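# Park the bicycle in a loose floor rack

## Task

Get the bike into the floor rack so that one of its wheels sits in the rack's slot, pushed near the slot's closed end, with the kickstand raised fully. When you finish, the bike must be motionless and upright (not fallen, not leaning), and nothing except the rack may be in contact with it: no wall, furniture or loose item. Note that the rack can slide, since it is not anchored to the floor.

## Robot and tools

Robot: TidyBot++, a single-arm mobile robot. The base is 0.54 m long, 0.50 m wide and 0.38 m tall and rolls on four powered casters. On top sits one seven-joint arm ending in a two-finger gripper. The shoulder is 0.12 m ahead of the base centre and 0.68 m up. Link lengths: upper arm 0.42 m, forearm 0.31 m, wrist-to-hand-point 0.31 m. The arm begins folded with the hand aiming down. Cameras: base_camera (fixed on the base) and wrist_camera (looks along the hand).

Frames. Base frame: origin on the floor beneath the base centre, x forward, y left, z up, metres. hand_pose is reported in it and marks the point between the finger pads; the hand's z axis runs along the fingers and the fingers close along its y axis. Odometry frame: where the base frame was when the scene began. base_odometry counts wheel rotation only, so slip shows up as travel; heading is in rad, left positive, -3.142 to 3.142. base_tilt is in degrees, forward and right positive.

Tool move: one action per call. Keys:
- base: a single object (not a list) holding any of translate_m (metres, forward +, -2 to 2), strafe_m (metres, left +, -2 to 2), rotate_rad (radians, counter-clockwise from above +, -6.3 to 6.3). These are offsets relative to where the base last reported itself, measured along its axes at the start of the command; the base goes straight to the resulting point.
- joints: absolute targets keyed by name, in radians: joint_1_rad (any angle; + is clockwise from above, opposite to heading), joint_2_rad (-2.249 to 2.249; 0 = upper arm vertical, + leans forward), joint_3_rad (any angle), joint_4_rad (-2.579 to 2.579, elbow, 0 straight), joint_5_rad (any), joint_6_rad (-2.099 to 2.099, wrist), joint_7_rad (any; with hand down, + is counter-clockwise from above). gripper_pos is 0 (open, about 85 mm gap) to 1 (closed). Continuous joints take the shorter way, so send steps below half a turn.
- target: an absolute hand pose, one list of seven numbers [x, y, z, qw, qx, qy, qz], metres in the base frame, same layout as hand_pose. Alongside it, joints may only contain gripper_pos.
- speeds: per-action caps keyed translate_m / strafe_m (0.05 to 0.5 m/s; give only one of them when both move) and rotate_rad (0.1 to 1.57 rad/s).
- cameras: list of base_camera, wrist_camera or all; [] for none. blocking: true (default) waits until everything rests; false returns after about 0.5 s while motion continues.
A move without action just reports state and images. Unknown keys make the call invalid; out-of-range values get it refused, and then the rest of that reply's move/wait/finished_scene calls are skipped.

Other tools: wait(seconds 0 to 10, cameras) lets time pass; stop(cameras) brakes all running motions; zoom_image(camera, region [x0,y0,x1,y1] in pixels, max 504x504) magnifies the latest image of that camera; read_manual returns licence text only; finished_scene(scene = current number) ends the scene irreversibly, after which the bike must stay parked without help.

Result lines: move gives done or the worst status. base_status, joint_status, hand_status: done, moving, off_target (rested away from target, may still push), contact_stop or time_out (an unrequested stop; holds in place and blocks later calls in the reply), not_followed (arm targets withheld; "joint command not followed" or "pose unreachable" with a cause), torque_fault, limit_stop_at_motor_heat. hand_target is where the joint targets would put the hand. motor_effort is percent of maximum per joint, peak in brackets. on_its_own lists things the robot did unasked. ARM HIT means the arm struck the base or itself. MOTOR HOT and OVER-TEMPERATURE FAULT warn about heating.

Practical notes. A hand target usually ends within about 3 cm; fix it by adding (wanted minus measured) to your previous target. To keep the hand still, resend hand_target, not hand_pose. Held loads make the arm sag. Friction can leave joints slightly short even when reported done. Base acceleration is limited to 0.5 m/s2 and 1.57 rad/s2; odometry drifts a few cm over many moves. A blocked base keeps shoving until timeout and may still say done.

Avoid: driving or turning while the raised arm (above about 0.6 m) is snagged, which can topple the robot; sideways swings of an outstretched arm; ramming the arm into the bike, rack, walls or the base (torque faults pause the arm 10 s); very hard pushes, slams, or letting go of a bike that is still moving; squeezing the gripper hard on something still resting on a surface, or yanking and twisting with it; letting the bike tip, lean on furniture, or shove the unanchored rack away. Brief external tugs on held parts can occur.

Each tool is called after "Request:" as name([rows], argument=value, ...), one row to a line, values as JSON.

## Session

Request:
move()

Scene clock: 0.00 s.
base_odometry: x=+0.000 y=+0.000 heading=+0.000
base_tilt: forward=+0.2 right=-0.5
base_status: not commanded
joint_positions: joint_1_rad=+0.021 joint_2_rad=-0.359 joint_3_rad=+3.182 joint_4_rad=-2.528 joint_5_rad=+0.030 joint_6_rad=-0.910 joint_7_rad=+1.573 gripper_pos=+0.000
joint_status: not commanded
motor_effort: joint_1_rad=+0 joint_2_rad=+0 joint_3_rad=+0 joint_4_rad=+15 joint_5_rad=+0 joint_6_rad=+1 joint_7_rad=+1
hand_pose: x=+0.2504 y=-0.0125 z=+0.5881 quat_wxyz=(+0.006, +0.999, -0.020, +0.031) (m; base frame)
hand_target: x=+0.2499 y=-0.0125 z=+0.5878 quat_wxyz=(+0.006, +0.999, -0.020, +0.031) (m; base frame)
hand_status: not commanded
pictures: base_camera, wrist_camera

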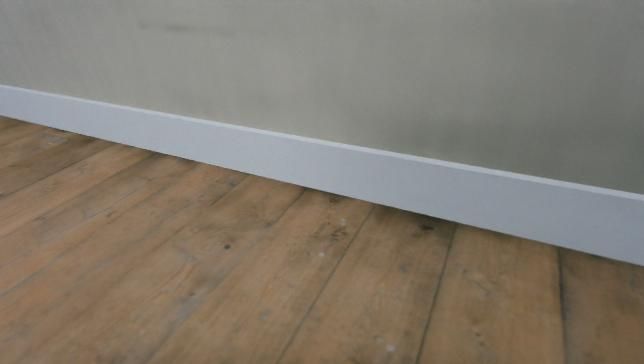

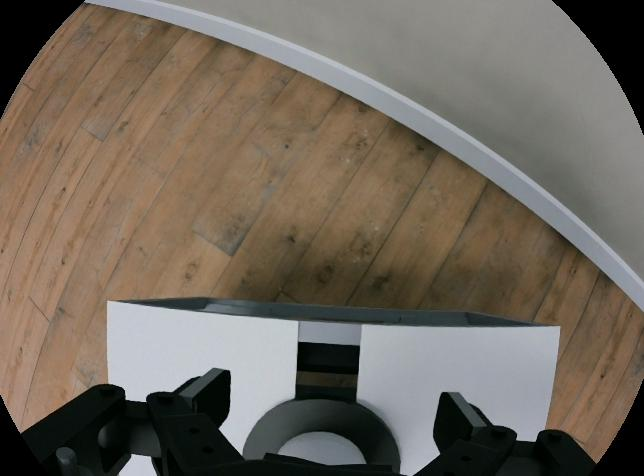

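Request:
move(base={"rotate_rad": 1.2}, joints={"joint_6_rad": 0.1})

Request:
move(base={"rotate_rad": 1.2})

Request:
move(base={"rotate_rad": 1.2})

Request:
move(base={"rotate_rad": 1.2})

Scene clock: 3.40 s.
move: done
base_odometry: x=+0.000 y=+0.000 heading=+1.199
base_tilt: forward=+0.1 right=-0.5
base_status: done
joint_positions: joint_1_rad=+0.021 joint_2_rad=-0.359 joint_3_rad=+3.182 joint_4_rad=-2.526 joint_5_rad=+0.030 joint_6_rad=+0.049 joint_7_rad=+1.573 gripper_pos=+0.000
joint_status: all done
motor_effort: joint_1_rad=+0(2) joint_2_rad=-4(5) joint_3_rad=+0(1) joint_4_rad=+20(20) joint_5_rad=+1(2) joint_6_rad=+7(8) joint_7_rad=+1(1)
hand_pose: x=+0.4969 y=-0.0213 z=+0.7373 quat_wxyz=(+0.016, +0.872, -0.015, +0.489) (m; base frame)
hand_target: x=+0.5038 y=-0.0215 z=+0.7494 quat_wxyz=(+0.016, +0.860, -0.014, +0.510) (m; base frame)
hand_status: not commanded
pictures: base_camera, wrist_camera
camera_calibration:
wrist_camera: T_world_to_cam=[[0.0789709, -0.995003, 0.0610958, -0.103086], [-0.513897, -0.0931496, -0.85278, 0.943906], [0.854209, 0.0359478, -0.518685, 0.0914903], [0, 0, 0, 1]] pos_world=[0.415059, -0.017935, 0.858696]

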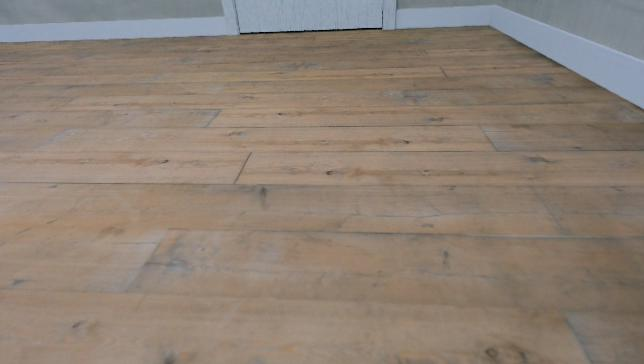

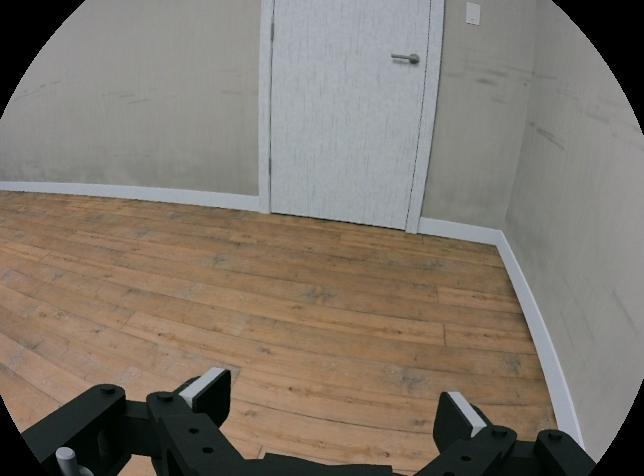

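Scene clock: 5.43 s.
move: done
base_odometry: x=+0.000 y=+0.000 heading=+2.399
base_tilt: forward=+0.2 right=-0.5
base_status: done
joint_positions: joint_1_rad=+0.021 joint_2_rad=-0.359 joint_3_rad=+3.182 joint_4_rad=-2.526 joint_5_rad=+0.030 joint_6_rad=+0.049 joint_7_rad=+1.573 gripper_pos=+0.000
joint_status: not commanded
motor_effort: joint_1_rad=+0(2) joint_2_rad=-5(5) joint_3_rad=+0(1) joint_4_rad=+19(21) joint_5_rad=+2(2) joint_6_rad=+7(8) joint_7_rad=+1(1)
hand_pose: x=+0.4969 y=-0.0213 z=+0.7373 quat_wxyz=(+0.016, +0.872, -0.015, +0.489) (m; base frame)
hand_target: x=+0.5038 y=-0.0215 z=+0.7494 quat_wxyz=(+0.016, +0.860, -0.014, +0.510) (m; base frame)
hand_status: not commanded
pictures: base_camera, wrist_camera
camera_calibration:
wrist_camera: T_world_to_cam=[[0.0790525, -0.994996, 0.0611104, -0.103108], [-0.513785, -0.0931999, -0.852842, 0.943937], [0.854269, 0.0360216, -0.518582, 0.0913828], [0, 0, 0, 1]] pos_world=[0.415066, -0.0179089, 0.858719]

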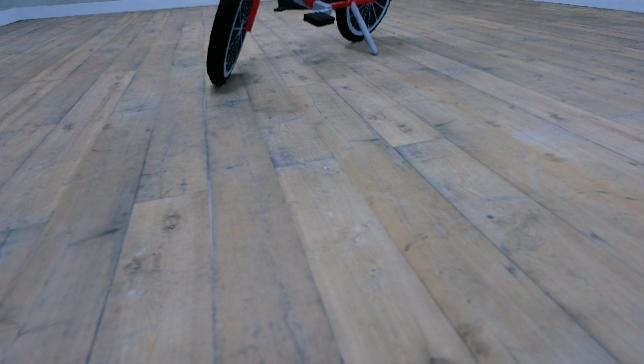

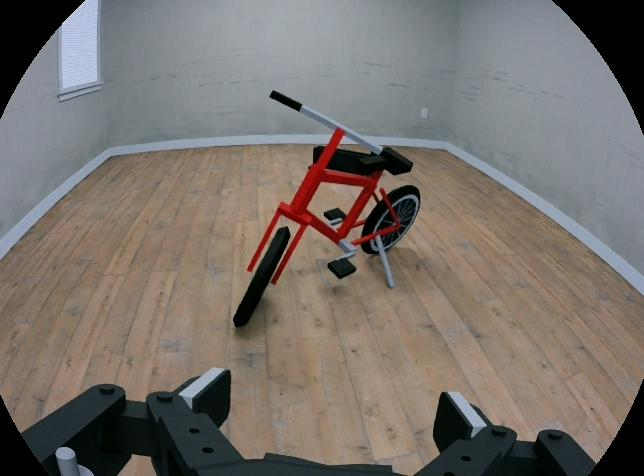

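Scene clock: 7.47 s.
move: done
base_odometry: x=+0.000 y=+0.000 heading=-2.685
base_tilt: forward=+0.2 right=-0.5
base_status: done
joint_positions: joint_1_rad=+0.021 joint_2_rad=-0.359 joint_3_rad=+3.182 joint_4_rad=-2.526 joint_5_rad=+0.030 joint_6_rad=+0.049 joint_7_rad=+1.573 gripper_pos=+0.000
joint_status: not commanded
motor_effort: joint_1_rad=+1(2) joint_2_rad=-4(6) joint_3_rad=+0(1) joint_4_rad=+20(20) joint_5_rad=+1(2) joint_6_rad=+8(8) joint_7_rad=+1(1)
hand_pose: x=+0.4969 y=-0.0212 z=+0.7373 quat_wxyz=(+0.016, +0.872, -0.015, +0.489) (m; base frame)
hand_target: x=+0.5038 y=-0.0215 z=+0.7494 quat_wxyz=(+0.016, +0.860, -0.014, +0.510) (m; base frame)
hand_status: not commanded
pictures: base_camera, wrist_camera
camera_calibration:
wrist_camera: T_world_to_cam=[[0.0791049, -0.994991, 0.0611251, -0.103127], [-0.513676, -0.0932351, -0.852904, 0.943968], [0.85433, 0.0360703, -0.518478, 0.0912751], [0, 0, 0, 1]] pos_world=[0.415072, -0.0178915, 0.858741]

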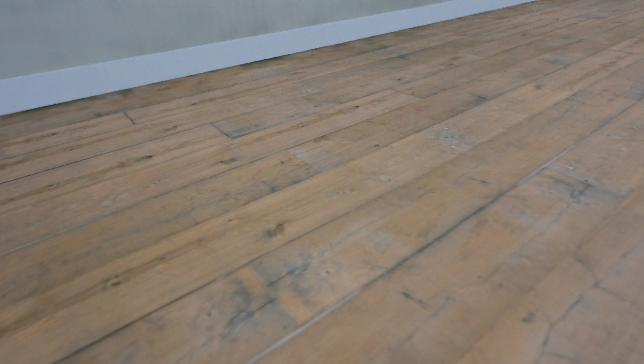

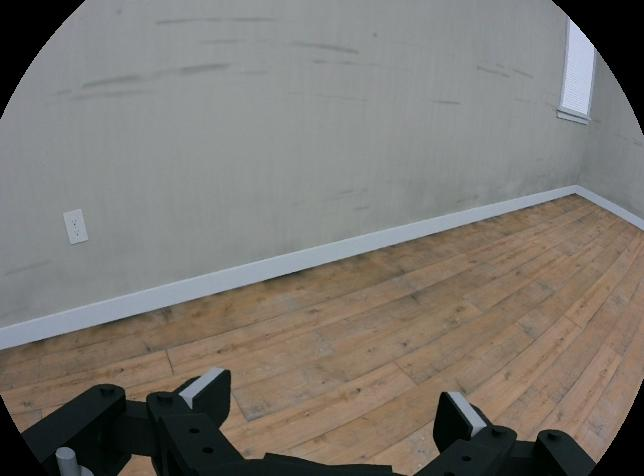

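Scene clock: 9.50 s.
move: done
base_odometry: x=+0.000 y=+0.000 heading=-1.486
base_tilt: forward=+0.2 right=-0.5
base_status: done
joint_positions: joint_1_rad=+0.021 joint_2_rad=-0.359 joint_3_rad=+3.182 joint_4_rad=-2.526 joint_5_rad=+0.030 joint_6_rad=+0.049 joint_7_rad=+1.573 gripper_pos=+0.000
joint_status: not commanded
motor_effort: joint_1_rad=+0(2) joint_2_rad=-4(6) joint_3_rad=+0(1) joint_4_rad=+20(20) joint_5_rad=+0(2) joint_6_rad=+8(8) joint_7_rad=+1(1)
hand_pose: x=+0.4969 y=-0.0212 z=+0.7374 quat_wxyz=(+0.015, +0.872, -0.015, +0.489) (m; base frame)
hand_target: x=+0.5038 y=-0.0215 z=+0.7494 quat_wxyz=(+0.016, +0.860, -0.014, +0.510) (m; base frame)
hand_status: not commanded
pictures: base_camera, wrist_camera
camera_calibration:
wrist_camera: T_world_to_cam=[[0.0791541, -0.994985, 0.0611472, -0.103151], [-0.513514, -0.0932729, -0.852997, 0.944015], [0.854422, 0.0361183, -0.518322, 0.0911135], [0, 0, 0, 1]] pos_world=[0.41508, -0.017874, 0.858775]

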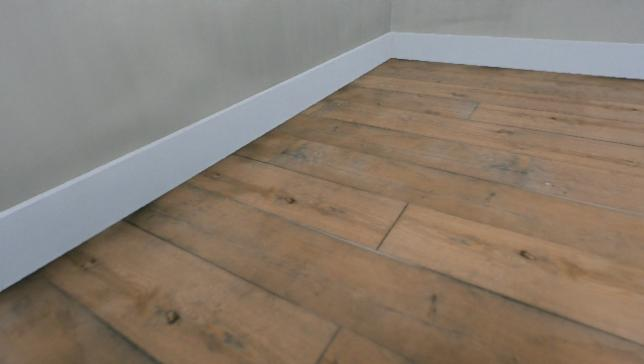

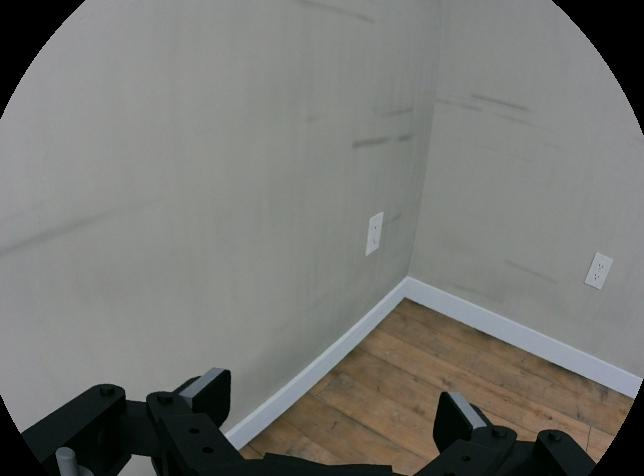

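Request:
move(base={"rotate_rad": 1.0})

Request:
move(base={"rotate_rad": 1.1}, joints={"joint_6_rad": 0.3})

Request:
move(base={"rotate_rad": 1.2})

Request:
move(base={"rotate_rad": 0.7})

Scene clock: 12.23 s.
move: done
base_odometry: x=+0.000 y=+0.000 heading=-0.486
base_tilt: forward=+0.2 right=-0.5
base_status: done
joint_positions: joint_1_rad=+0.020 joint_2_rad=-0.359 joint_3_rad=+3.182 joint_4_rad=-2.526 joint_5_rad=+0.030 joint_6_rad=+0.049 joint_7_rad=+1.573 gripper_pos=+0.000
joint_status: not commanded
motor_effort: joint_1_rad=+0(2) joint_2_rad=-4(5) joint_3_rad=+0(1) joint_4_rad=+20(21) joint_5_rad=+1(2) joint_6_rad=+7(8) joint_7_rad=+1(1)
hand_pose: x=+0.4969 y=-0.0212 z=+0.7374 quat_wxyz=(+0.015, +0.872, -0.014, +0.489) (m; base frame)
hand_target: x=+0.5038 y=-0.0215 z=+0.7494 quat_wxyz=(+0.016, +0.860, -0.014, +0.510) (m; base frame)
hand_status: not commanded
pictures: base_camera, wrist_camera
camera_calibration:
wrist_camera: T_world_to_cam=[[0.0792711, -0.994976, 0.0611472, -0.103165], [-0.513503, -0.0933332, -0.852997, 0.944013], [0.854418, 0.0362187, -0.518322, 0.091114], [0, 0, 0, 1]] pos_world=[0.415083, -0.0178392, 0.858775]

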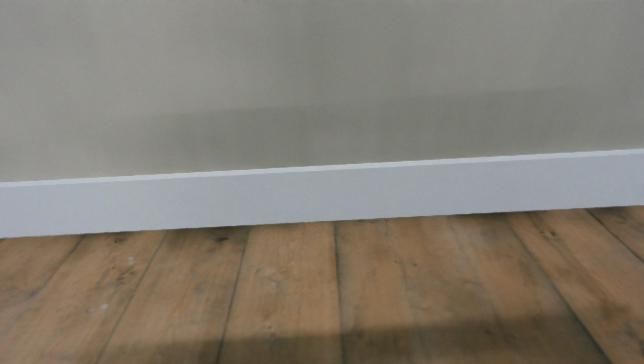

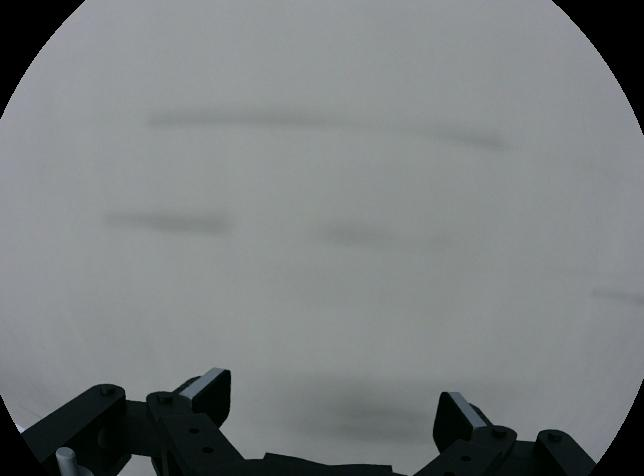

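Scene clock: 14.20 s.
move: done
base_odometry: x=+0.000 y=+0.000 heading=+0.613
base_tilt: forward=+0.2 right=-0.5
base_status: done
joint_positions: joint_1_rad=+0.020 joint_2_rad=-0.359 joint_3_rad=+3.182 joint_4_rad=-2.520 joint_5_rad=+0.030 joint_6_rad=+0.268 joint_7_rad=+1.573 gripper_pos=+0.000
joint_status: all done
motor_effort: joint_1_rad=+1(2) joint_2_rad=-4(6) joint_3_rad=+0(1) joint_4_rad=+20(22) joint_5_rad=+0(2) joint_6_rad=+8(9) joint_7_rad=+1(1)
hand_pose: x=+0.5276 y=-0.0218 z=+0.8028 quat_wxyz=(+0.017, +0.811, -0.013, +0.585) (m; base frame)
hand_target: x=+0.5280 y=-0.0219 z=+0.8067 quat_wxyz=(+0.017, +0.805, -0.013, +0.593) (m; base frame)
hand_status: not commanded
pictures: base_camera, wrist_camera
camera_calibration:
wrist_camera: T_world_to_cam=[[0.0648987, -0.994092, 0.0869962, -0.123378], [-0.309372, -0.102928, -0.945354, 0.981734], [0.948724, 0.034438, -0.314225, -0.114808], [0, 0, 0, 1]] pos_world=[0.42065, -0.0176475, 0.902744]

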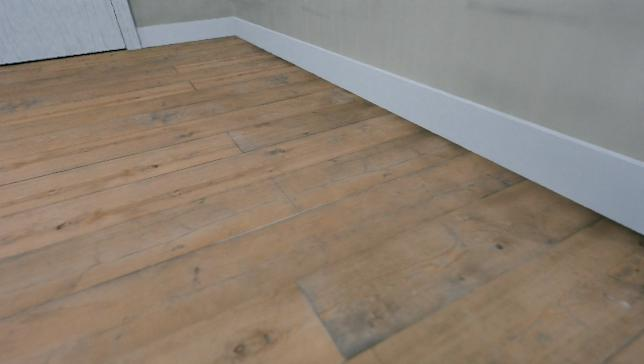

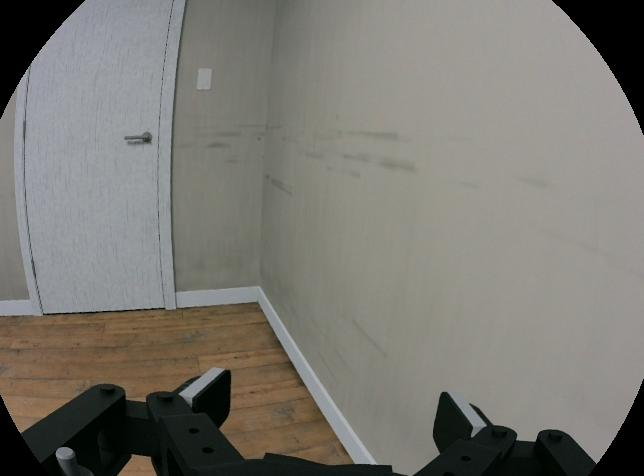

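Scene clock: 16.23 s.
move: done
base_odometry: x=+0.000 y=+0.000 heading=+1.813
base_tilt: forward=+0.2 right=-0.5
base_status: done
joint_positions: joint_1_rad=+0.020 joint_2_rad=-0.359 joint_3_rad=+3.182 joint_4_rad=-2.520 joint_5_rad=+0.030 joint_6_rad=+0.268 joint_7_rad=+1.573 gripper_pos=+0.000
joint_status: not commanded
motor_effort: joint_1_rad=+1(2) joint_2_rad=-4(6) joint_3_rad=+0(1) joint_4_rad=+19(21) joint_5_rad=+0(2) joint_6_rad=+8(9) joint_7_rad=+1(1)
hand_pose: x=+0.5276 y=-0.0218 z=+0.8028 quat_wxyz=(+0.017, +0.811, -0.013, +0.585) (m; base frame)
hand_target: x=+0.5280 y=-0.0219 z=+0.8067 quat_wxyz=(+0.017, +0.805, -0.013, +0.593) (m; base frame)
hand_status: not commanded
pictures: base_camera, wrist_camera
camera_calibration:
wrist_camera: T_world_to_cam=[[0.0649571, -0.994089, 0.0869962, -0.123385], [-0.309366, -0.102946, -0.945354, 0.981733], [0.948722, 0.0344938, -0.314225, -0.114808], [0, 0, 0, 1]] pos_world=[0.420651, -0.0176297, 0.902744]

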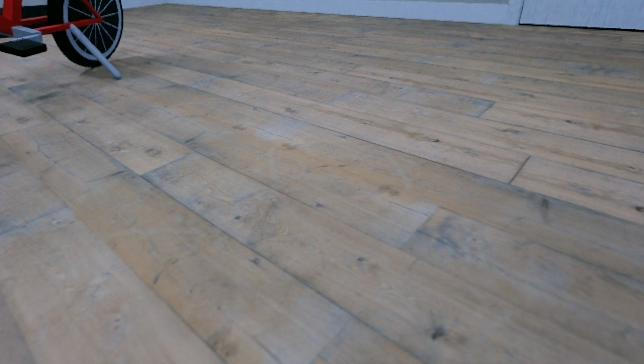

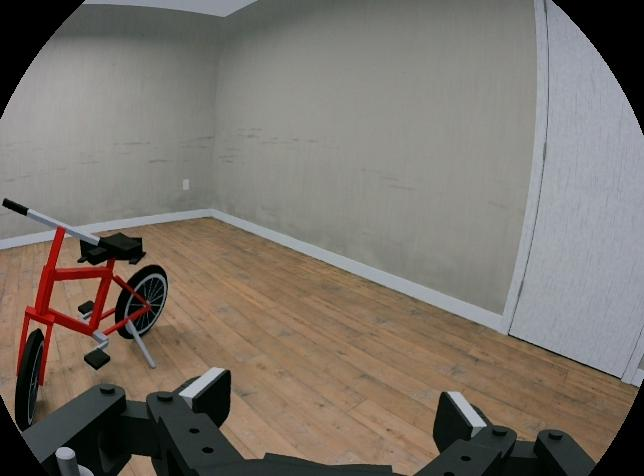

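Scene clock: 17.87 s.
move: done
base_odometry: x=+0.000 y=+0.000 heading=+2.512
base_tilt: forward=+0.2 right=-0.5
base_status: done
joint_positions: joint_1_rad=+0.020 joint_2_rad=-0.359 joint_3_rad=+3.182 joint_4_rad=-2.520 joint_5_rad=+0.030 joint_6_rad=+0.268 joint_7_rad=+1.573 gripper_pos=+0.000
joint_status: not commanded
motor_effort: joint_1_rad=+1(2) joint_2_rad=-5(7) joint_3_rad=+0(2) joint_4_rad=+20(21) joint_5_rad=+1(2) joint_6_rad=+8(9) joint_7_rad=+1(1)
hand_pose: x=+0.5276 y=-0.0217 z=+0.8028 quat_wxyz=(+0.017, +0.811, -0.013, +0.585) (m; base frame)
hand_target: x=+0.5280 y=-0.0219 z=+0.8067 quat_wxyz=(+0.017, +0.805, -0.013, +0.593) (m; base frame)
hand_status: not commanded
pictures: base_camera, wrist_camera
camera_calibration:
wrist_camera: T_world_to_cam=[[0.065074, -0.994081, 0.0869962, -0.123399], [-0.309354, -0.102983, -0.945354, 0.981731], [0.948718, 0.0346053, -0.314225, -0.114807], [0, 0, 0, 1]] pos_world=[0.420653, -0.0175943, 0.902744]

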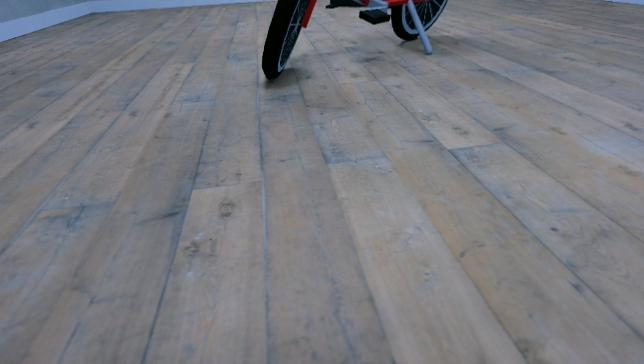

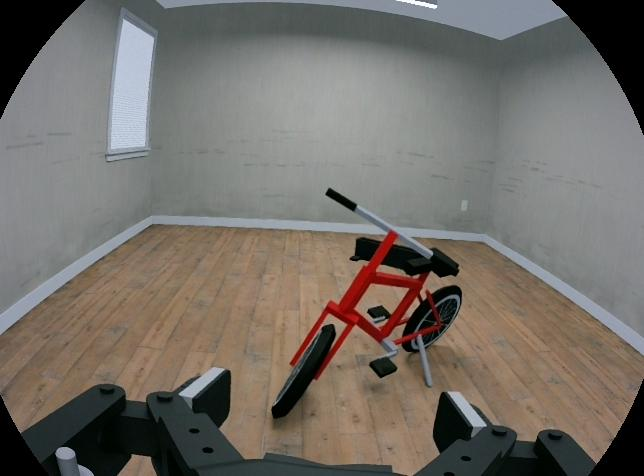

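Request:
zoom_image(camera="wrist_camera", region=[240, 170, 500, 430])

Request:
zoom_image(camera="wrist_camera", region=[60, 150, 564, 300])

Scaled by 1.938.

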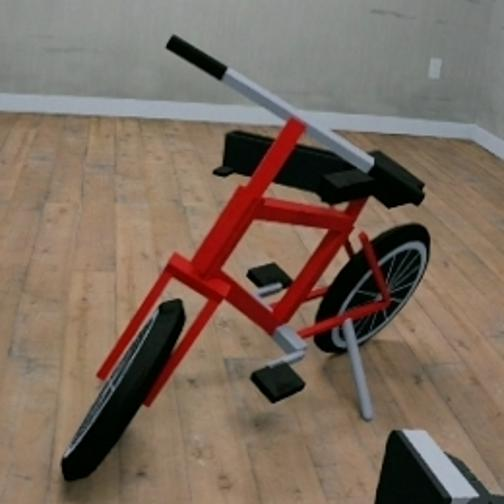

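Scaled by 1.000.

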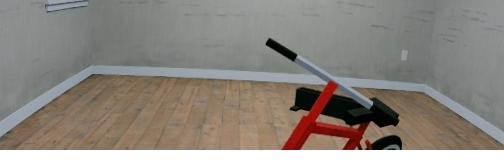

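Request:
zoom_image(camera="wrist_camera", region=[340, 225, 470, 295])

Request:
move(base={"strafe_m": 0.8})

Scaled by 3.877.

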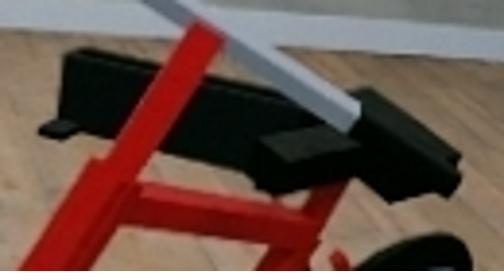

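Scene clock: 22.40 s.
move: done
base_odometry: x=-0.471 y=-0.647 heading=+2.513
base_tilt: forward=+0.2 right=-0.5
base_status: done
joint_positions: joint_1_rad=+0.020 joint_2_rad=-0.359 joint_3_rad=+3.182 joint_4_rad=-2.520 joint_5_rad=+0.030 joint_6_rad=+0.268 joint_7_rad=+1.573 gripper_pos=+0.000
joint_status: not commanded
motor_effort: joint_1_rad=+0(2) joint_2_rad=-5(6) joint_3_rad=+0(2) joint_4_rad=+19(21) joint_5_rad=+1(2) joint_6_rad=+8(9) joint_7_rad=+1(1)
hand_pose: x=+0.5276 y=-0.0217 z=+0.8028 quat_wxyz=(+0.017, +0.811, -0.013, +0.585) (m; base frame)
hand_target: x=+0.5280 y=-0.0219 z=+0.8067 quat_wxyz=(+0.017, +0.805, -0.013, +0.593) (m; base frame)
hand_status: not commanded
pictures: base_camera, wrist_camera
camera_calibration:
wrist_camera: T_world_to_cam=[[0.0650448, -0.994083, 0.0869962, -0.123395], [-0.309357, -0.102974, -0.945354, 0.981732], [0.948719, 0.0345774, -0.314225, -0.114808], [0, 0, 0, 1]] pos_world=[0.420652, -0.0176031, 0.902744]

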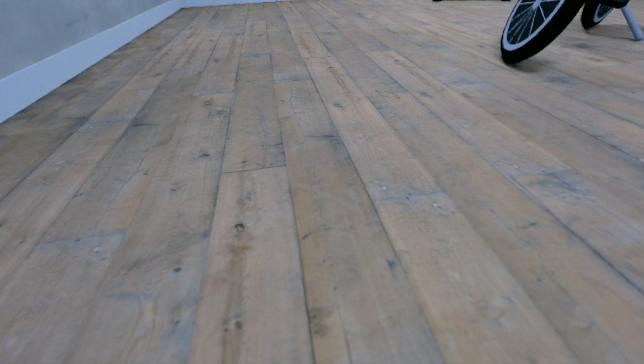

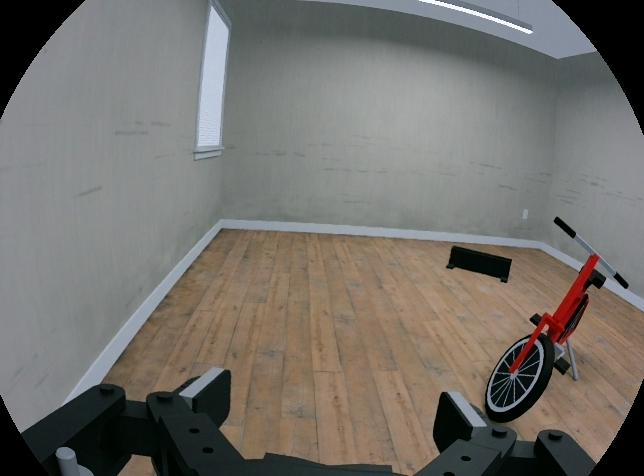

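Request:
move(base={"translate_m": 1.6, "rotate_rad": -0.6})

Request:
zoom_image(camera="wrist_camera", region=[200, 200, 452, 380])

Scene clock: 31.63 s.
move: done
base_odometry: x=-1.765 y=+0.294 heading=+1.913
base_tilt: forward=+0.2 right=-0.5
base_status: done
joint_positions: joint_1_rad=+0.020 joint_2_rad=-0.359 joint_3_rad=+3.182 joint_4_rad=-2.520 joint_5_rad=+0.030 joint_6_rad=+0.268 joint_7_rad=+1.573 gripper_pos=+0.000
joint_status: not commanded
motor_effort: joint_1_rad=+0(2) joint_2_rad=-5(7) joint_3_rad=+0(1) joint_4_rad=+19(22) joint_5_rad=+1(2) joint_6_rad=+8(9) joint_7_rad=+1(1)
hand_pose: x=+0.5276 y=-0.0218 z=+0.8028 quat_wxyz=(+0.017, +0.811, -0.013, +0.585) (m; base frame)
hand_target: x=+0.5280 y=-0.0219 z=+0.8067 quat_wxyz=(+0.017, +0.805, -0.013, +0.593) (m; base frame)
hand_status: not commanded
pictures: base_camera, wrist_camera
camera_calibration:
wrist_camera: T_world_to_cam=[[0.0649838, -0.994087, 0.0869987, -0.12339], [-0.309336, -0.102956, -0.945363, 0.981735], [0.94873, 0.0345215, -0.314197, -0.114828], [0, 0, 0, 1]] pos_world=[0.420645, -0.0176207, 0.902753]

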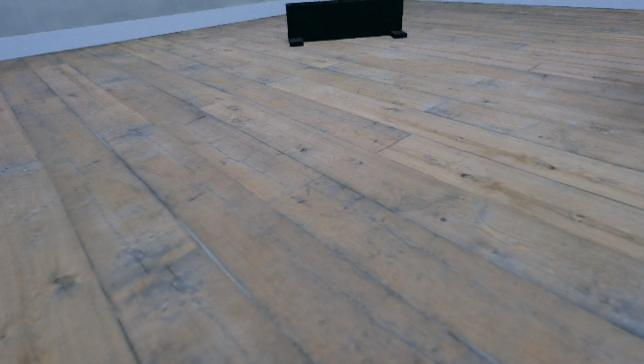

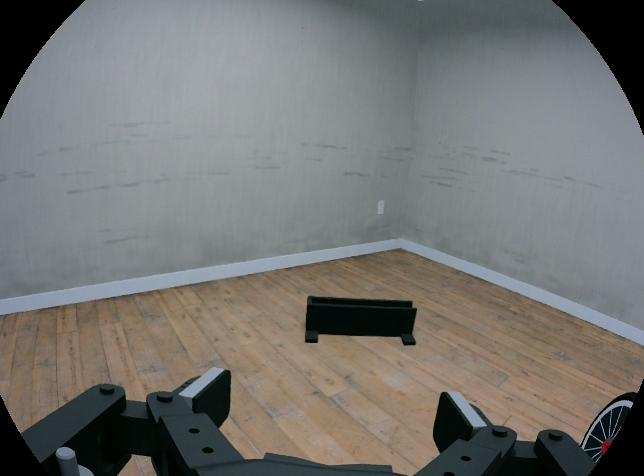

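Scaled by 2.000.

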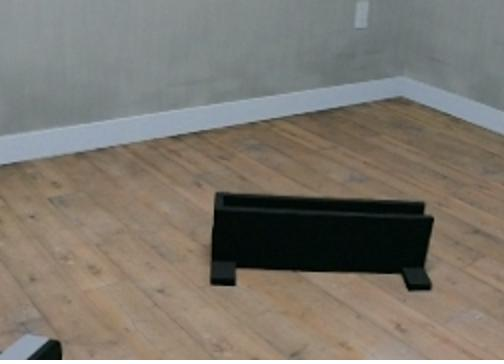

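Request:
move(base={"rotate_rad": 1.228})

Request:
move(base={"translate_m": -0.665, "strafe_m": 0.694}, cameras=[])

Request:
move(base={"translate_m": -0.95, "strafe_m": -0.5})

Request:
move(base={"strafe_m": -1.0})

Scene clock: 38.30 s.
move: done
base_odometry: x=-1.765 y=+0.294 heading=+3.140
base_tilt: forward=+0.2 right=-0.5
base_status: done
joint_positions: joint_1_rad=+0.020 joint_2_rad=-0.359 joint_3_rad=+3.182 joint_4_rad=-2.520 joint_5_rad=+0.030 joint_6_rad=+0.268 joint_7_rad=+1.573 gripper_pos=+0.000
joint_status: not commanded
motor_effort: joint_1_rad=+1(2) joint_2_rad=-4(6) joint_3_rad=+0(1) joint_4_rad=+20(21) joint_5_rad=+1(2) joint_6_rad=+8(9) joint_7_rad=+1(1)
hand_pose: x=+0.5276 y=-0.0217 z=+0.8028 quat_wxyz=(+0.017, +0.811, -0.013, +0.585) (m; base frame)
hand_target: x=+0.5280 y=-0.0219 z=+0.8067 quat_wxyz=(+0.017, +0.805, -0.013, +0.593) (m; base frame)
hand_status: not commanded
pictures: base_camera, wrist_camera
camera_calibration:
wrist_camera: T_world_to_cam=[[0.0651298, -0.994077, 0.0869987, -0.123407], [-0.30932, -0.103001, -0.945363, 0.981734], [0.948725, 0.0346609, -0.314197, -0.114827], [0, 0, 0, 1]] pos_world=[0.420647, -0.0175764, 0.902753]

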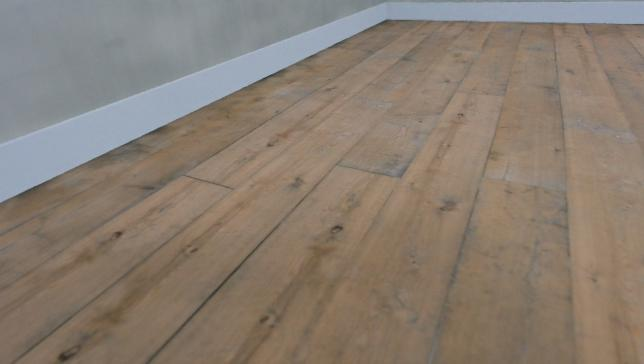

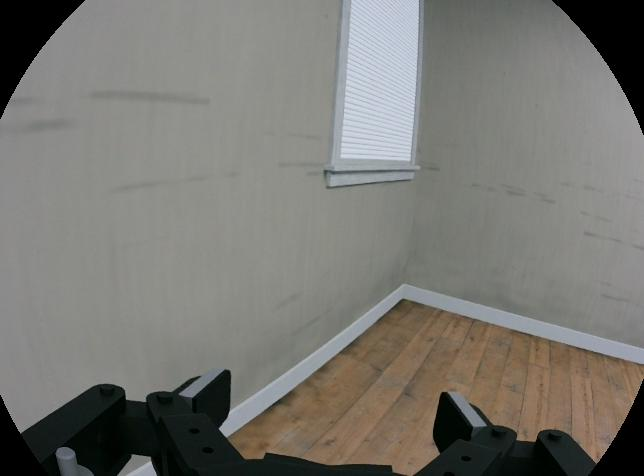

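Scene clock: 41.17 s.
move: done
base_odometry: x=-1.101 y=-0.401 heading=+3.141
base_tilt: forward=+0.2 right=-0.5
base_status: done
joint_positions: joint_1_rad=+0.020 joint_2_rad=-0.358 joint_3_rad=+3.182 joint_4_rad=-2.520 joint_5_rad=+0.030 joint_6_rad=+0.268 joint_7_rad=+1.573 gripper_pos=+0.000
joint_status: not commanded
motor_effort: joint_1_rad=+0(2) joint_2_rad=-5(8) joint_3_rad=+0(2) joint_4_rad=+20(22) joint_5_rad=+0(2) joint_6_rad=+8(9) joint_7_rad=+1(1)
hand_pose: x=+0.5278 y=-0.0217 z=+0.8023 quat_wxyz=(+0.017, +0.811, -0.013, +0.584) (m; base frame)
hand_target: x=+0.5280 y=-0.0219 z=+0.8067 quat_wxyz=(+0.017, +0.805, -0.013, +0.593) (m; base frame)
hand_status: not commanded
pictures: none
No camera images: "cameras" was empty.

Scene clock: 44.43 s.
move: done
base_odometry: x=-0.150 y=+0.098 heading=+3.141
base_tilt: forward=+0.2 right=-0.5
base_status: done
joint_positions: joint_1_rad=+0.020 joint_2_rad=-0.358 joint_3_rad=+3.182 joint_4_rad=-2.520 joint_5_rad=+0.030 joint_6_rad=+0.268 joint_7_rad=+1.573 gripper_pos=+0.000
joint_status: not commanded
motor_effort: joint_1_rad=+1(2) joint_2_rad=-4(7) joint_3_rad=+0(2) joint_4_rad=+21(22) joint_5_rad=+0(2) joint_6_rad=+8(9) joint_7_rad=+1(1)
hand_pose: x=+0.5278 y=-0.0217 z=+0.8023 quat_wxyz=(+0.017, +0.811, -0.013, +0.584) (m; base frame)
hand_target: x=+0.5280 y=-0.0219 z=+0.8067 quat_wxyz=(+0.017, +0.805, -0.013, +0.593) (m; base frame)
hand_status: not commanded
pictures: base_camera, wrist_camera
camera_calibration:
wrist_camera: T_world_to_cam=[[0.0652371, -0.994079, 0.0868936, -0.123348], [-0.310487, -0.102978, -0.944983, 0.981613], [0.948336, 0.0346687, -0.315367, -0.113984], [0, 0, 0, 1]] pos_world=[0.42092, -0.0175819, 0.90238]

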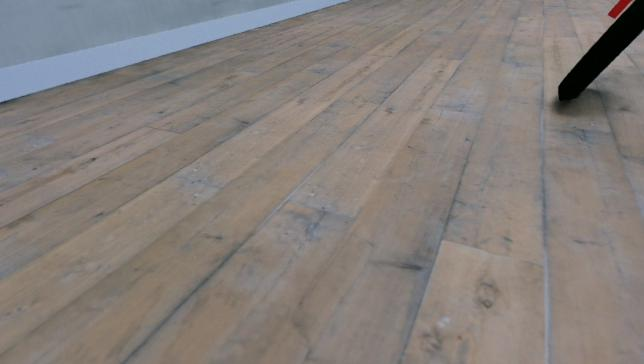

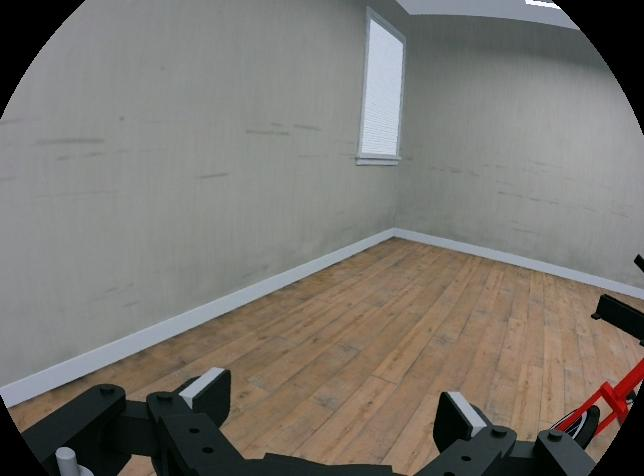

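Scene clock: 47.80 s.
move: done
base_odometry: x=-0.149 y=+1.098 heading=+3.140
base_tilt: forward=+0.2 right=-0.5
base_status: done
joint_positions: joint_1_rad=+0.020 joint_2_rad=-0.358 joint_3_rad=+3.182 joint_4_rad=-2.520 joint_5_rad=+0.030 joint_6_rad=+0.268 joint_7_rad=+1.573 gripper_pos=+0.000
joint_status: not commanded
motor_effort: joint_1_rad=+0(2) joint_2_rad=-5(6) joint_3_rad=+0(1) joint_4_rad=+20(22) joint_5_rad=+0(2) joint_6_rad=+9(9) joint_7_rad=+1(1)
hand_pose: x=+0.5278 y=-0.0217 z=+0.8023 quat_wxyz=(+0.017, +0.811, -0.013, +0.584) (m; base frame)
hand_target: x=+0.5280 y=-0.0219 z=+0.8067 quat_wxyz=(+0.017, +0.805, -0.013, +0.593) (m; base frame)
hand_status: not commanded
pictures: base_camera, wrist_camera
camera_calibration:
wrist_camera: T_world_to_cam=[[0.0652371, -0.994079, 0.0868936, -0.123348], [-0.310487, -0.102978, -0.944983, 0.981613], [0.948336, 0.0346687, -0.315367, -0.113984], [0, 0, 0, 1]] pos_world=[0.42092, -0.0175819, 0.90238]

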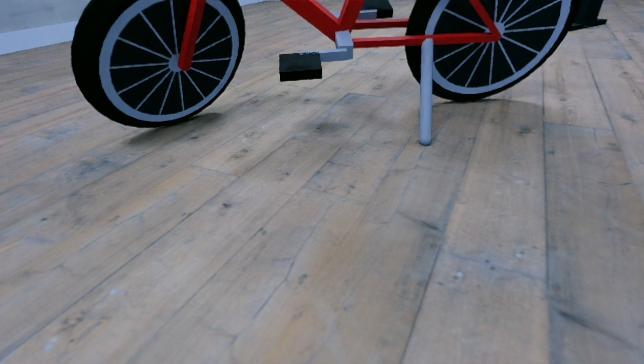

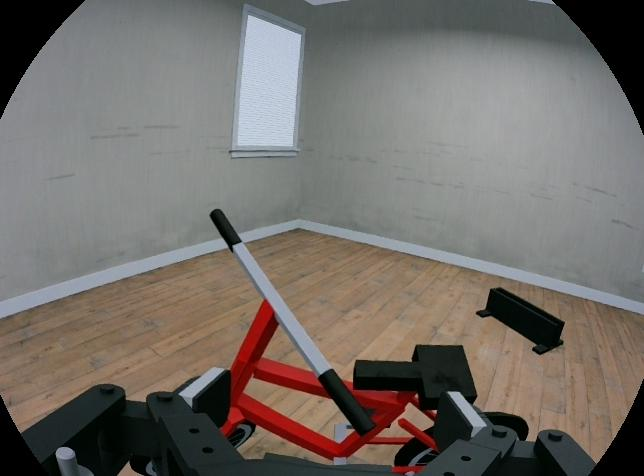

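Request:
move(target=[0.6, 0.0, 0.82, 0, 0.7071, 0.7071, 0])

Scene clock: 60.60 s.
move: off_target
base_odometry: x=-0.149 y=+1.098 heading=+3.140
base_tilt: forward=+0.2 right=-0.5
base_status: not commanded
joint_positions: joint_1_rad=-2.414 joint_2_rad=-0.938 joint_3_rad=+4.154 joint_4_rad=-0.977 joint_5_rad=+1.184 joint_6_rad=-2.036 joint_7_rad=+2.267 gripper_pos=+0.000
joint_status: not commanded
motor_effort: joint_1_rad=+1(3) joint_2_rad=+33(35) joint_3_rad=-10(12) joint_4_rad=+5(24) joint_5_rad=+1(2) joint_6_rad=+2(9) joint_7_rad=+1(1)
hand_pose: x=+0.6316 y=-0.0358 z=+0.8565 quat_wxyz=(-0.006, +0.790, +0.596, +0.145) (m; base frame)
hand_target: x=+0.6259 y=-0.0521 z=+0.8517 quat_wxyz=(+0.009, +0.780, +0.615, +0.115) (m; base frame)
hand_status: off_target (0.060 m and 22.9 deg from the pose sent, 0.077 m and 111.2 deg at the start; a joint's target at an end of its range on 24 of 102 steps)
pictures: base_camera, wrist_camera
camera_calibration:
wrist_camera: T_world_to_cam=[[0.978074, -0.174891, 0.11307, -0.718486], [-0.146104, -0.963132, -0.2259, 0.313056], [0.148409, 0.204427, -0.967566, 0.875026], [0, 0, 0, 1]] pos_world=[0.618609, -0.00302126, 0.998604]

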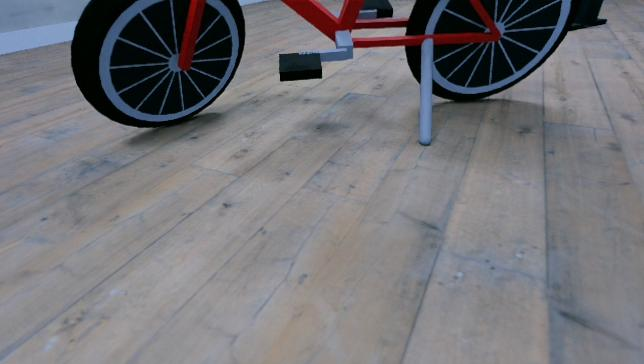

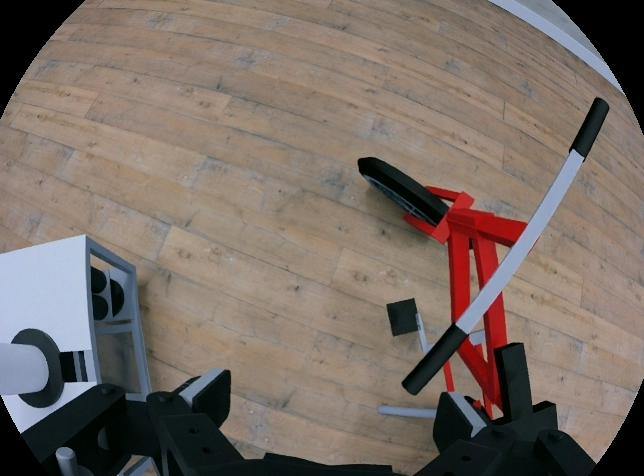

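Request:
move(base={"strafe_m": 1.1}, joints={"joint_1_rad": 0.0, "joint_2_rad": -0.359, "joint_3_rad": 3.14, "joint_4_rad": -2.4, "joint_5_rad": 0.0, "joint_6_rad": 0.2, "joint_7_rad": 1.57}, cameras=[])

Request:
move(base={"strafe_m": 0.45, "translate_m": 0.9, "rotate_rad": -0.5}, cameras=[])

Scene clock: 70.03 s.
move: done
base_odometry: x=-0.151 y=-0.002 heading=+3.141
base_tilt: forward=+0.2 right=-0.5
base_status: done
joint_positions: joint_1_rad=-0.012 joint_2_rad=-0.373 joint_3_rad=+3.160 joint_4_rad=-2.373 joint_5_rad=+0.041 joint_6_rad=+0.145 joint_7_rad=+1.640 gripper_pos=+0.000
joint_status: all done
motor_effort: joint_1_rad=+1(3) joint_2_rad=-6(35) joint_3_rad=+0(12) joint_4_rad=+21(24) joint_5_rad=+1(3) joint_6_rad=+8(9) joint_7_rad=+1(2)
hand_pose: x=+0.5504 y=-0.0001 z=+0.8553 quat_wxyz=(+0.029, +0.799, +0.041, +0.599) (m; base frame)
hand_target: x=+0.5514 y=+0.0021 z=+0.8502 quat_wxyz=(+0.000, +0.796, +0.000, +0.605) (m; base frame)
hand_status: not commanded
pictures: none
No camera images: "cameras" was empty.

Scene clock: 73.33 s.
move: done
base_odometry: x=-1.051 y=-0.451 heading=+2.640
base_tilt: forward=+0.2 right=-0.5
base_status: done
joint_positions: joint_1_rad=-0.005 joint_2_rad=-0.367 joint_3_rad=+3.156 joint_4_rad=-2.375 joint_5_rad=+0.039 joint_6_rad=+0.148 joint_7_rad=+1.639 gripper_pos=+0.000
joint_status: not commanded
motor_effort: joint_1_rad=+1(2) joint_2_rad=-5(8) joint_3_rad=+0(2) joint_4_rad=+22(23) joint_5_rad=+0(2) joint_6_rad=+8(9) joint_7_rad=+1(1)
hand_pose: x=+0.5513 y=-0.0015 z=+0.8525 quat_wxyz=(+0.030, +0.801, +0.039, +0.597) (m; base frame)
hand_target: x=+0.5514 y=+0.0021 z=+0.8502 quat_wxyz=(+0.000, +0.796, +0.000, +0.605) (m; base frame)
hand_status: not commanded
pictures: none
No camera images: "cameras" was empty.

Request:
move(base={"translate_m": 1.173, "strafe_m": -0.27, "rotate_rad": -0.62}, cameras=[])

Request:
move(base={"translate_m": 0.8, "strafe_m": -0.45})

Scene clock: 77.67 s.
move: done
base_odometry: x=-1.950 y=+0.349 heading=+2.020
base_tilt: forward=+0.2 right=-0.6
base_status: done
joint_positions: joint_1_rad=-0.003 joint_2_rad=-0.358 joint_3_rad=+3.153 joint_4_rad=-2.378 joint_5_rad=+0.038 joint_6_rad=+0.151 joint_7_rad=+1.639 gripper_pos=+0.000
joint_status: not commanded
motor_effort: joint_1_rad=+1(2) joint_2_rad=-6(9) joint_3_rad=+0(2) joint_4_rad=+21(23) joint_5_rad=+0(2) joint_6_rad=+8(9) joint_7_rad=+1(1)
hand_pose: x=+0.5523 y=-0.0011 z=+0.8480 quat_wxyz=(+0.030, +0.803, +0.040, +0.593) (m; base frame)
hand_target: x=+0.5514 y=+0.0021 z=+0.8502 quat_wxyz=(+0.000, +0.796, +0.000, +0.605) (m; base frame)
hand_status: not commanded
pictures: none
No camera images: "cameras" was empty.

Scene clock: 80.87 s.
move: done
base_odometry: x=-1.892 y=+1.265 heading=+2.020
base_tilt: forward=+0.2 right=-0.5
base_status: done
joint_positions: joint_1_rad=-0.003 joint_2_rad=-0.358 joint_3_rad=+3.153 joint_4_rad=-2.378 joint_5_rad=+0.038 joint_6_rad=+0.151 joint_7_rad=+1.639 gripper_pos=+0.000
joint_status: not commanded
motor_effort: joint_1_rad=+0(2) joint_2_rad=-6(8) joint_3_rad=+0(1) joint_4_rad=+21(23) joint_5_rad=+0(1) joint_6_rad=+8(9) joint_7_rad=+1(1)
hand_pose: x=+0.5523 y=-0.0010 z=+0.8480 quat_wxyz=(+0.030, +0.803, +0.040, +0.593) (m; base frame)
hand_target: x=+0.5514 y=+0.0021 z=+0.8502 quat_wxyz=(+0.000, +0.796, +0.000, +0.605) (m; base frame)
hand_status: not commanded
pictures: base_camera, wrist_camera
camera_calibration:
wrist_camera: T_world_to_cam=[[0.131671, -0.976621, 0.169927, -0.215457], [-0.27874, -0.200979, -0.939102, 1.01189], [0.951298, 0.0762871, -0.298686, -0.139332], [0, 0, 0, 1]] pos_world=[0.44297, 0.00357906, 0.945266]

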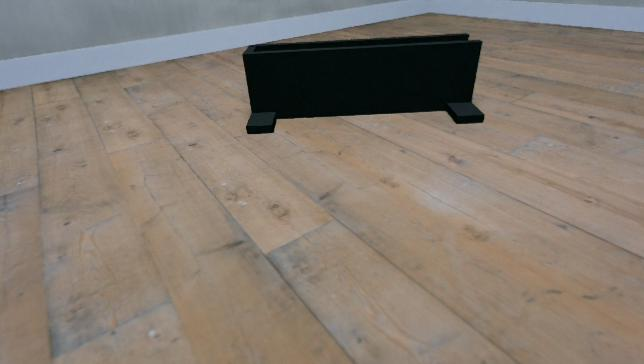

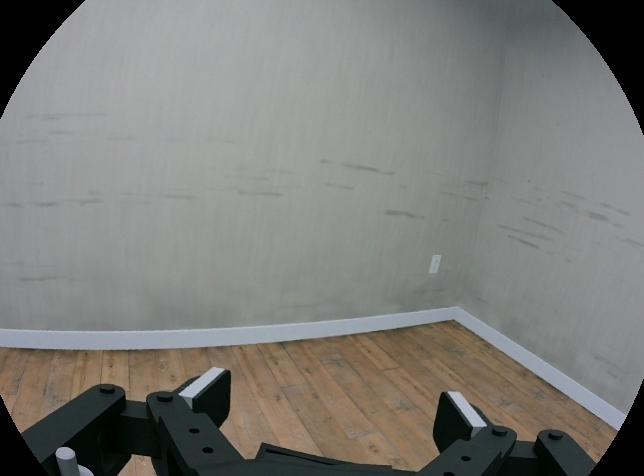

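Request:
move(base={"translate_m": 0.4, "strafe_m": -0.14}, joints={"joint_1_rad": 0.0, "joint_2_rad": 0.994, "joint_3_rad": 3.14, "joint_4_rad": -1.502, "joint_5_rad": 0.0, "joint_6_rad": -0.645, "joint_7_rad": 0.0, "gripper_pos": 0.45})

Scene clock: 86.83 s.
move: done
base_odometry: x=-1.940 y=+1.687 heading=+2.020
base_tilt: forward=+0.2 right=-0.5
base_status: done
joint_positions: joint_1_rad=-0.003 joint_2_rad=+0.994 joint_3_rad=+3.153 joint_4_rad=-1.521 joint_5_rad=+0.038 joint_6_rad=-0.586 joint_7_rad=+0.071 gripper_pos=+0.450
joint_status: all done
motor_effort: joint_1_rad=+1(2) joint_2_rad=-39(41) joint_3_rad=+0(2) joint_4_rad=+11(23) joint_5_rad=+1(2) joint_6_rad=+0(10) joint_7_rad=+1(2)
hand_pose: x=+0.6689 y=-0.0104 z=+0.3457 quat_wxyz=(-0.002, +0.741, -0.671, +0.026) (m; base frame)
hand_target: x=+0.6610 y=+0.0023 z=+0.3489 quat_wxyz=(-0.001, +0.707, -0.707, +0.000) (m; base frame)
hand_status: not commanded
pictures: base_camera, wrist_camera
camera_calibration:
wrist_camera: T_world_to_cam=[[-0.972842, -0.203452, -0.11039, 0.689163], [-0.199244, 0.978773, -0.0480169, 0.221864], [0.117816, -0.0247184, -0.992728, 0.396855], [0, 0, 0, 1]] pos_world=[0.667897, -0.0671335, 0.480699]

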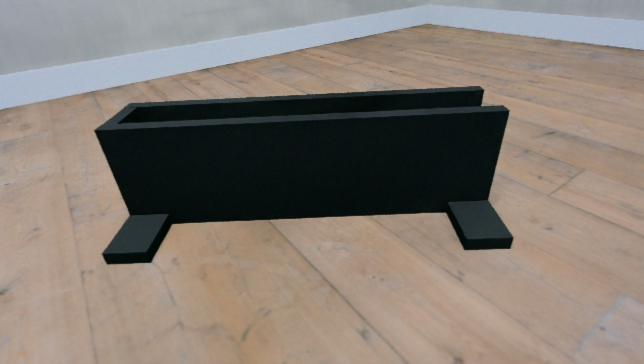

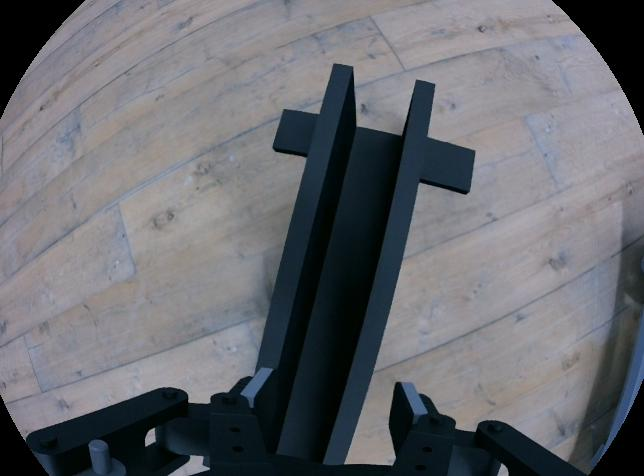

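Request:
move(joints={"joint_2_rad": 1.193, "joint_4_rad": -1.53, "joint_6_rad": -0.46, "joint_7_rad": -0.2})

Scene clock: 91.70 s.
move: done
base_odometry: x=-1.940 y=+1.687 heading=+2.020
base_tilt: forward=+0.2 right=-0.5
base_status: not commanded
joint_positions: joint_1_rad=-0.003 joint_2_rad=+1.202 joint_3_rad=+3.153 joint_4_rad=-1.521 joint_5_rad=+0.038 joint_6_rad=-0.515 joint_7_rad=-0.130 gripper_pos=+0.450
joint_status: all done
motor_effort: joint_1_rad=+0(2) joint_2_rad=-39(43) joint_3_rad=+0(1) joint_4_rad=+6(12) joint_5_rad=+1(2) joint_6_rad=-1(2) joint_7_rad=+1(2)
hand_pose: x=+0.6098 y=-0.0100 z=+0.2366 quat_wxyz=(+0.045, +0.671, -0.740, -0.021) (m; base frame)
hand_target: x=+0.6250 y=+0.0023 z=+0.2388 quat_wxyz=(+0.016, +0.633, -0.774, -0.014) (m; base frame)
hand_status: not commanded
pictures: base_camera, wrist_camera
camera_calibration:
wrist_camera: T_world_to_cam=[[-0.9998, -0.00723017, 0.0186473, 0.607561], [-0.00794069, 0.999234, -0.0383146, 0.0856698], [-0.018356, -0.038455, -0.999092, 0.379899], [0, 0, 0, 1]] pos_world=[0.615093, -0.0666024, 0.371507]

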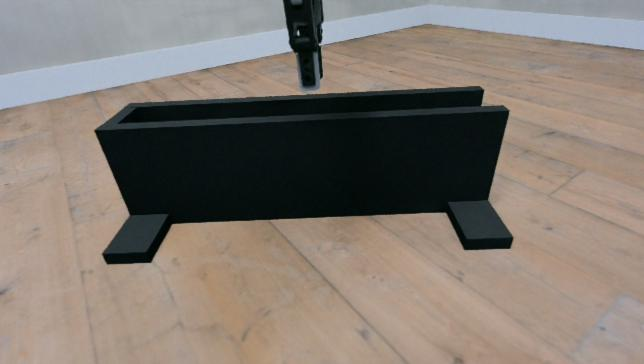

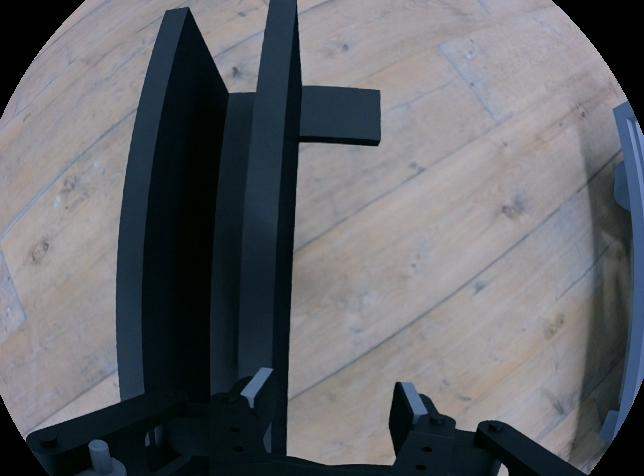

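Request:
move(joints={"joint_6_rad": -0.37})

Scene clock: 93.47 s.
move: done
base_odometry: x=-1.940 y=+1.687 heading=+2.020
base_tilt: forward=+0.2 right=-0.5
base_status: not commanded
joint_positions: joint_1_rad=-0.003 joint_2_rad=+1.201 joint_3_rad=+3.153 joint_4_rad=-1.521 joint_5_rad=+0.038 joint_6_rad=-0.410 joint_7_rad=-0.131 gripper_pos=+0.450
joint_status: all done
motor_effort: joint_1_rad=+1(1) joint_2_rad=-40(40) joint_3_rad=+0(0) joint_4_rad=+7(9) joint_5_rad=+1(2) joint_6_rad=-1(2) joint_7_rad=+1(1)
hand_pose: x=+0.6422 y=-0.0089 z=+0.2353 quat_wxyz=(+0.005, +0.672, -0.741, +0.013) (m; base frame)
hand_target: x=+0.6530 y=+0.0023 z=+0.2389 quat_wxyz=(-0.019, +0.633, -0.774, +0.015) (m; base frame)
hand_status: not commanded
pictures: base_camera, wrist_camera
camera_calibration:
wrist_camera: T_world_to_cam=[[-0.996292, -0.00844409, -0.0856244, 0.6623], [-0.00541014, 0.999351, -0.0356036, 0.0825758], [0.0858695, -0.0350083, -0.995691, 0.31154], [0, 0, 0, 1]] pos_world=[0.633539, -0.0660232, 0.369847]

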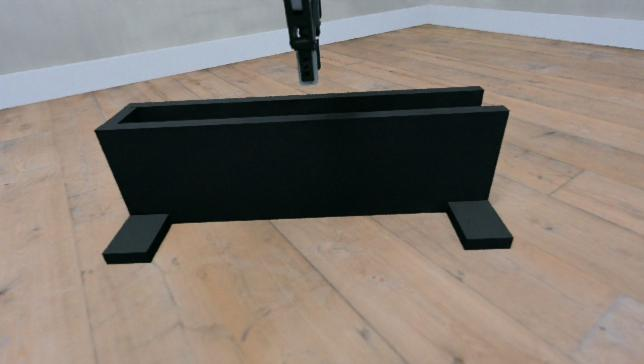

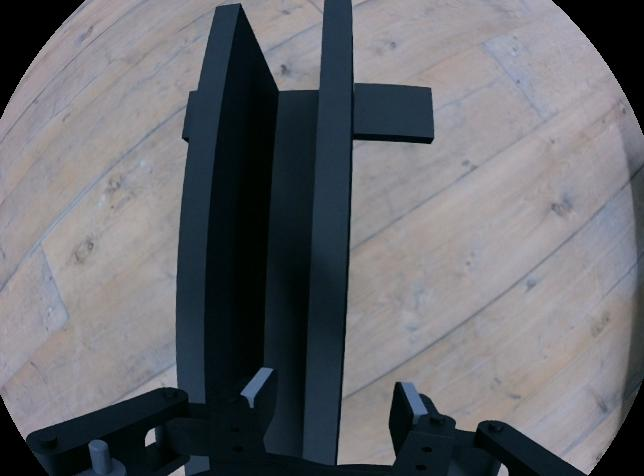

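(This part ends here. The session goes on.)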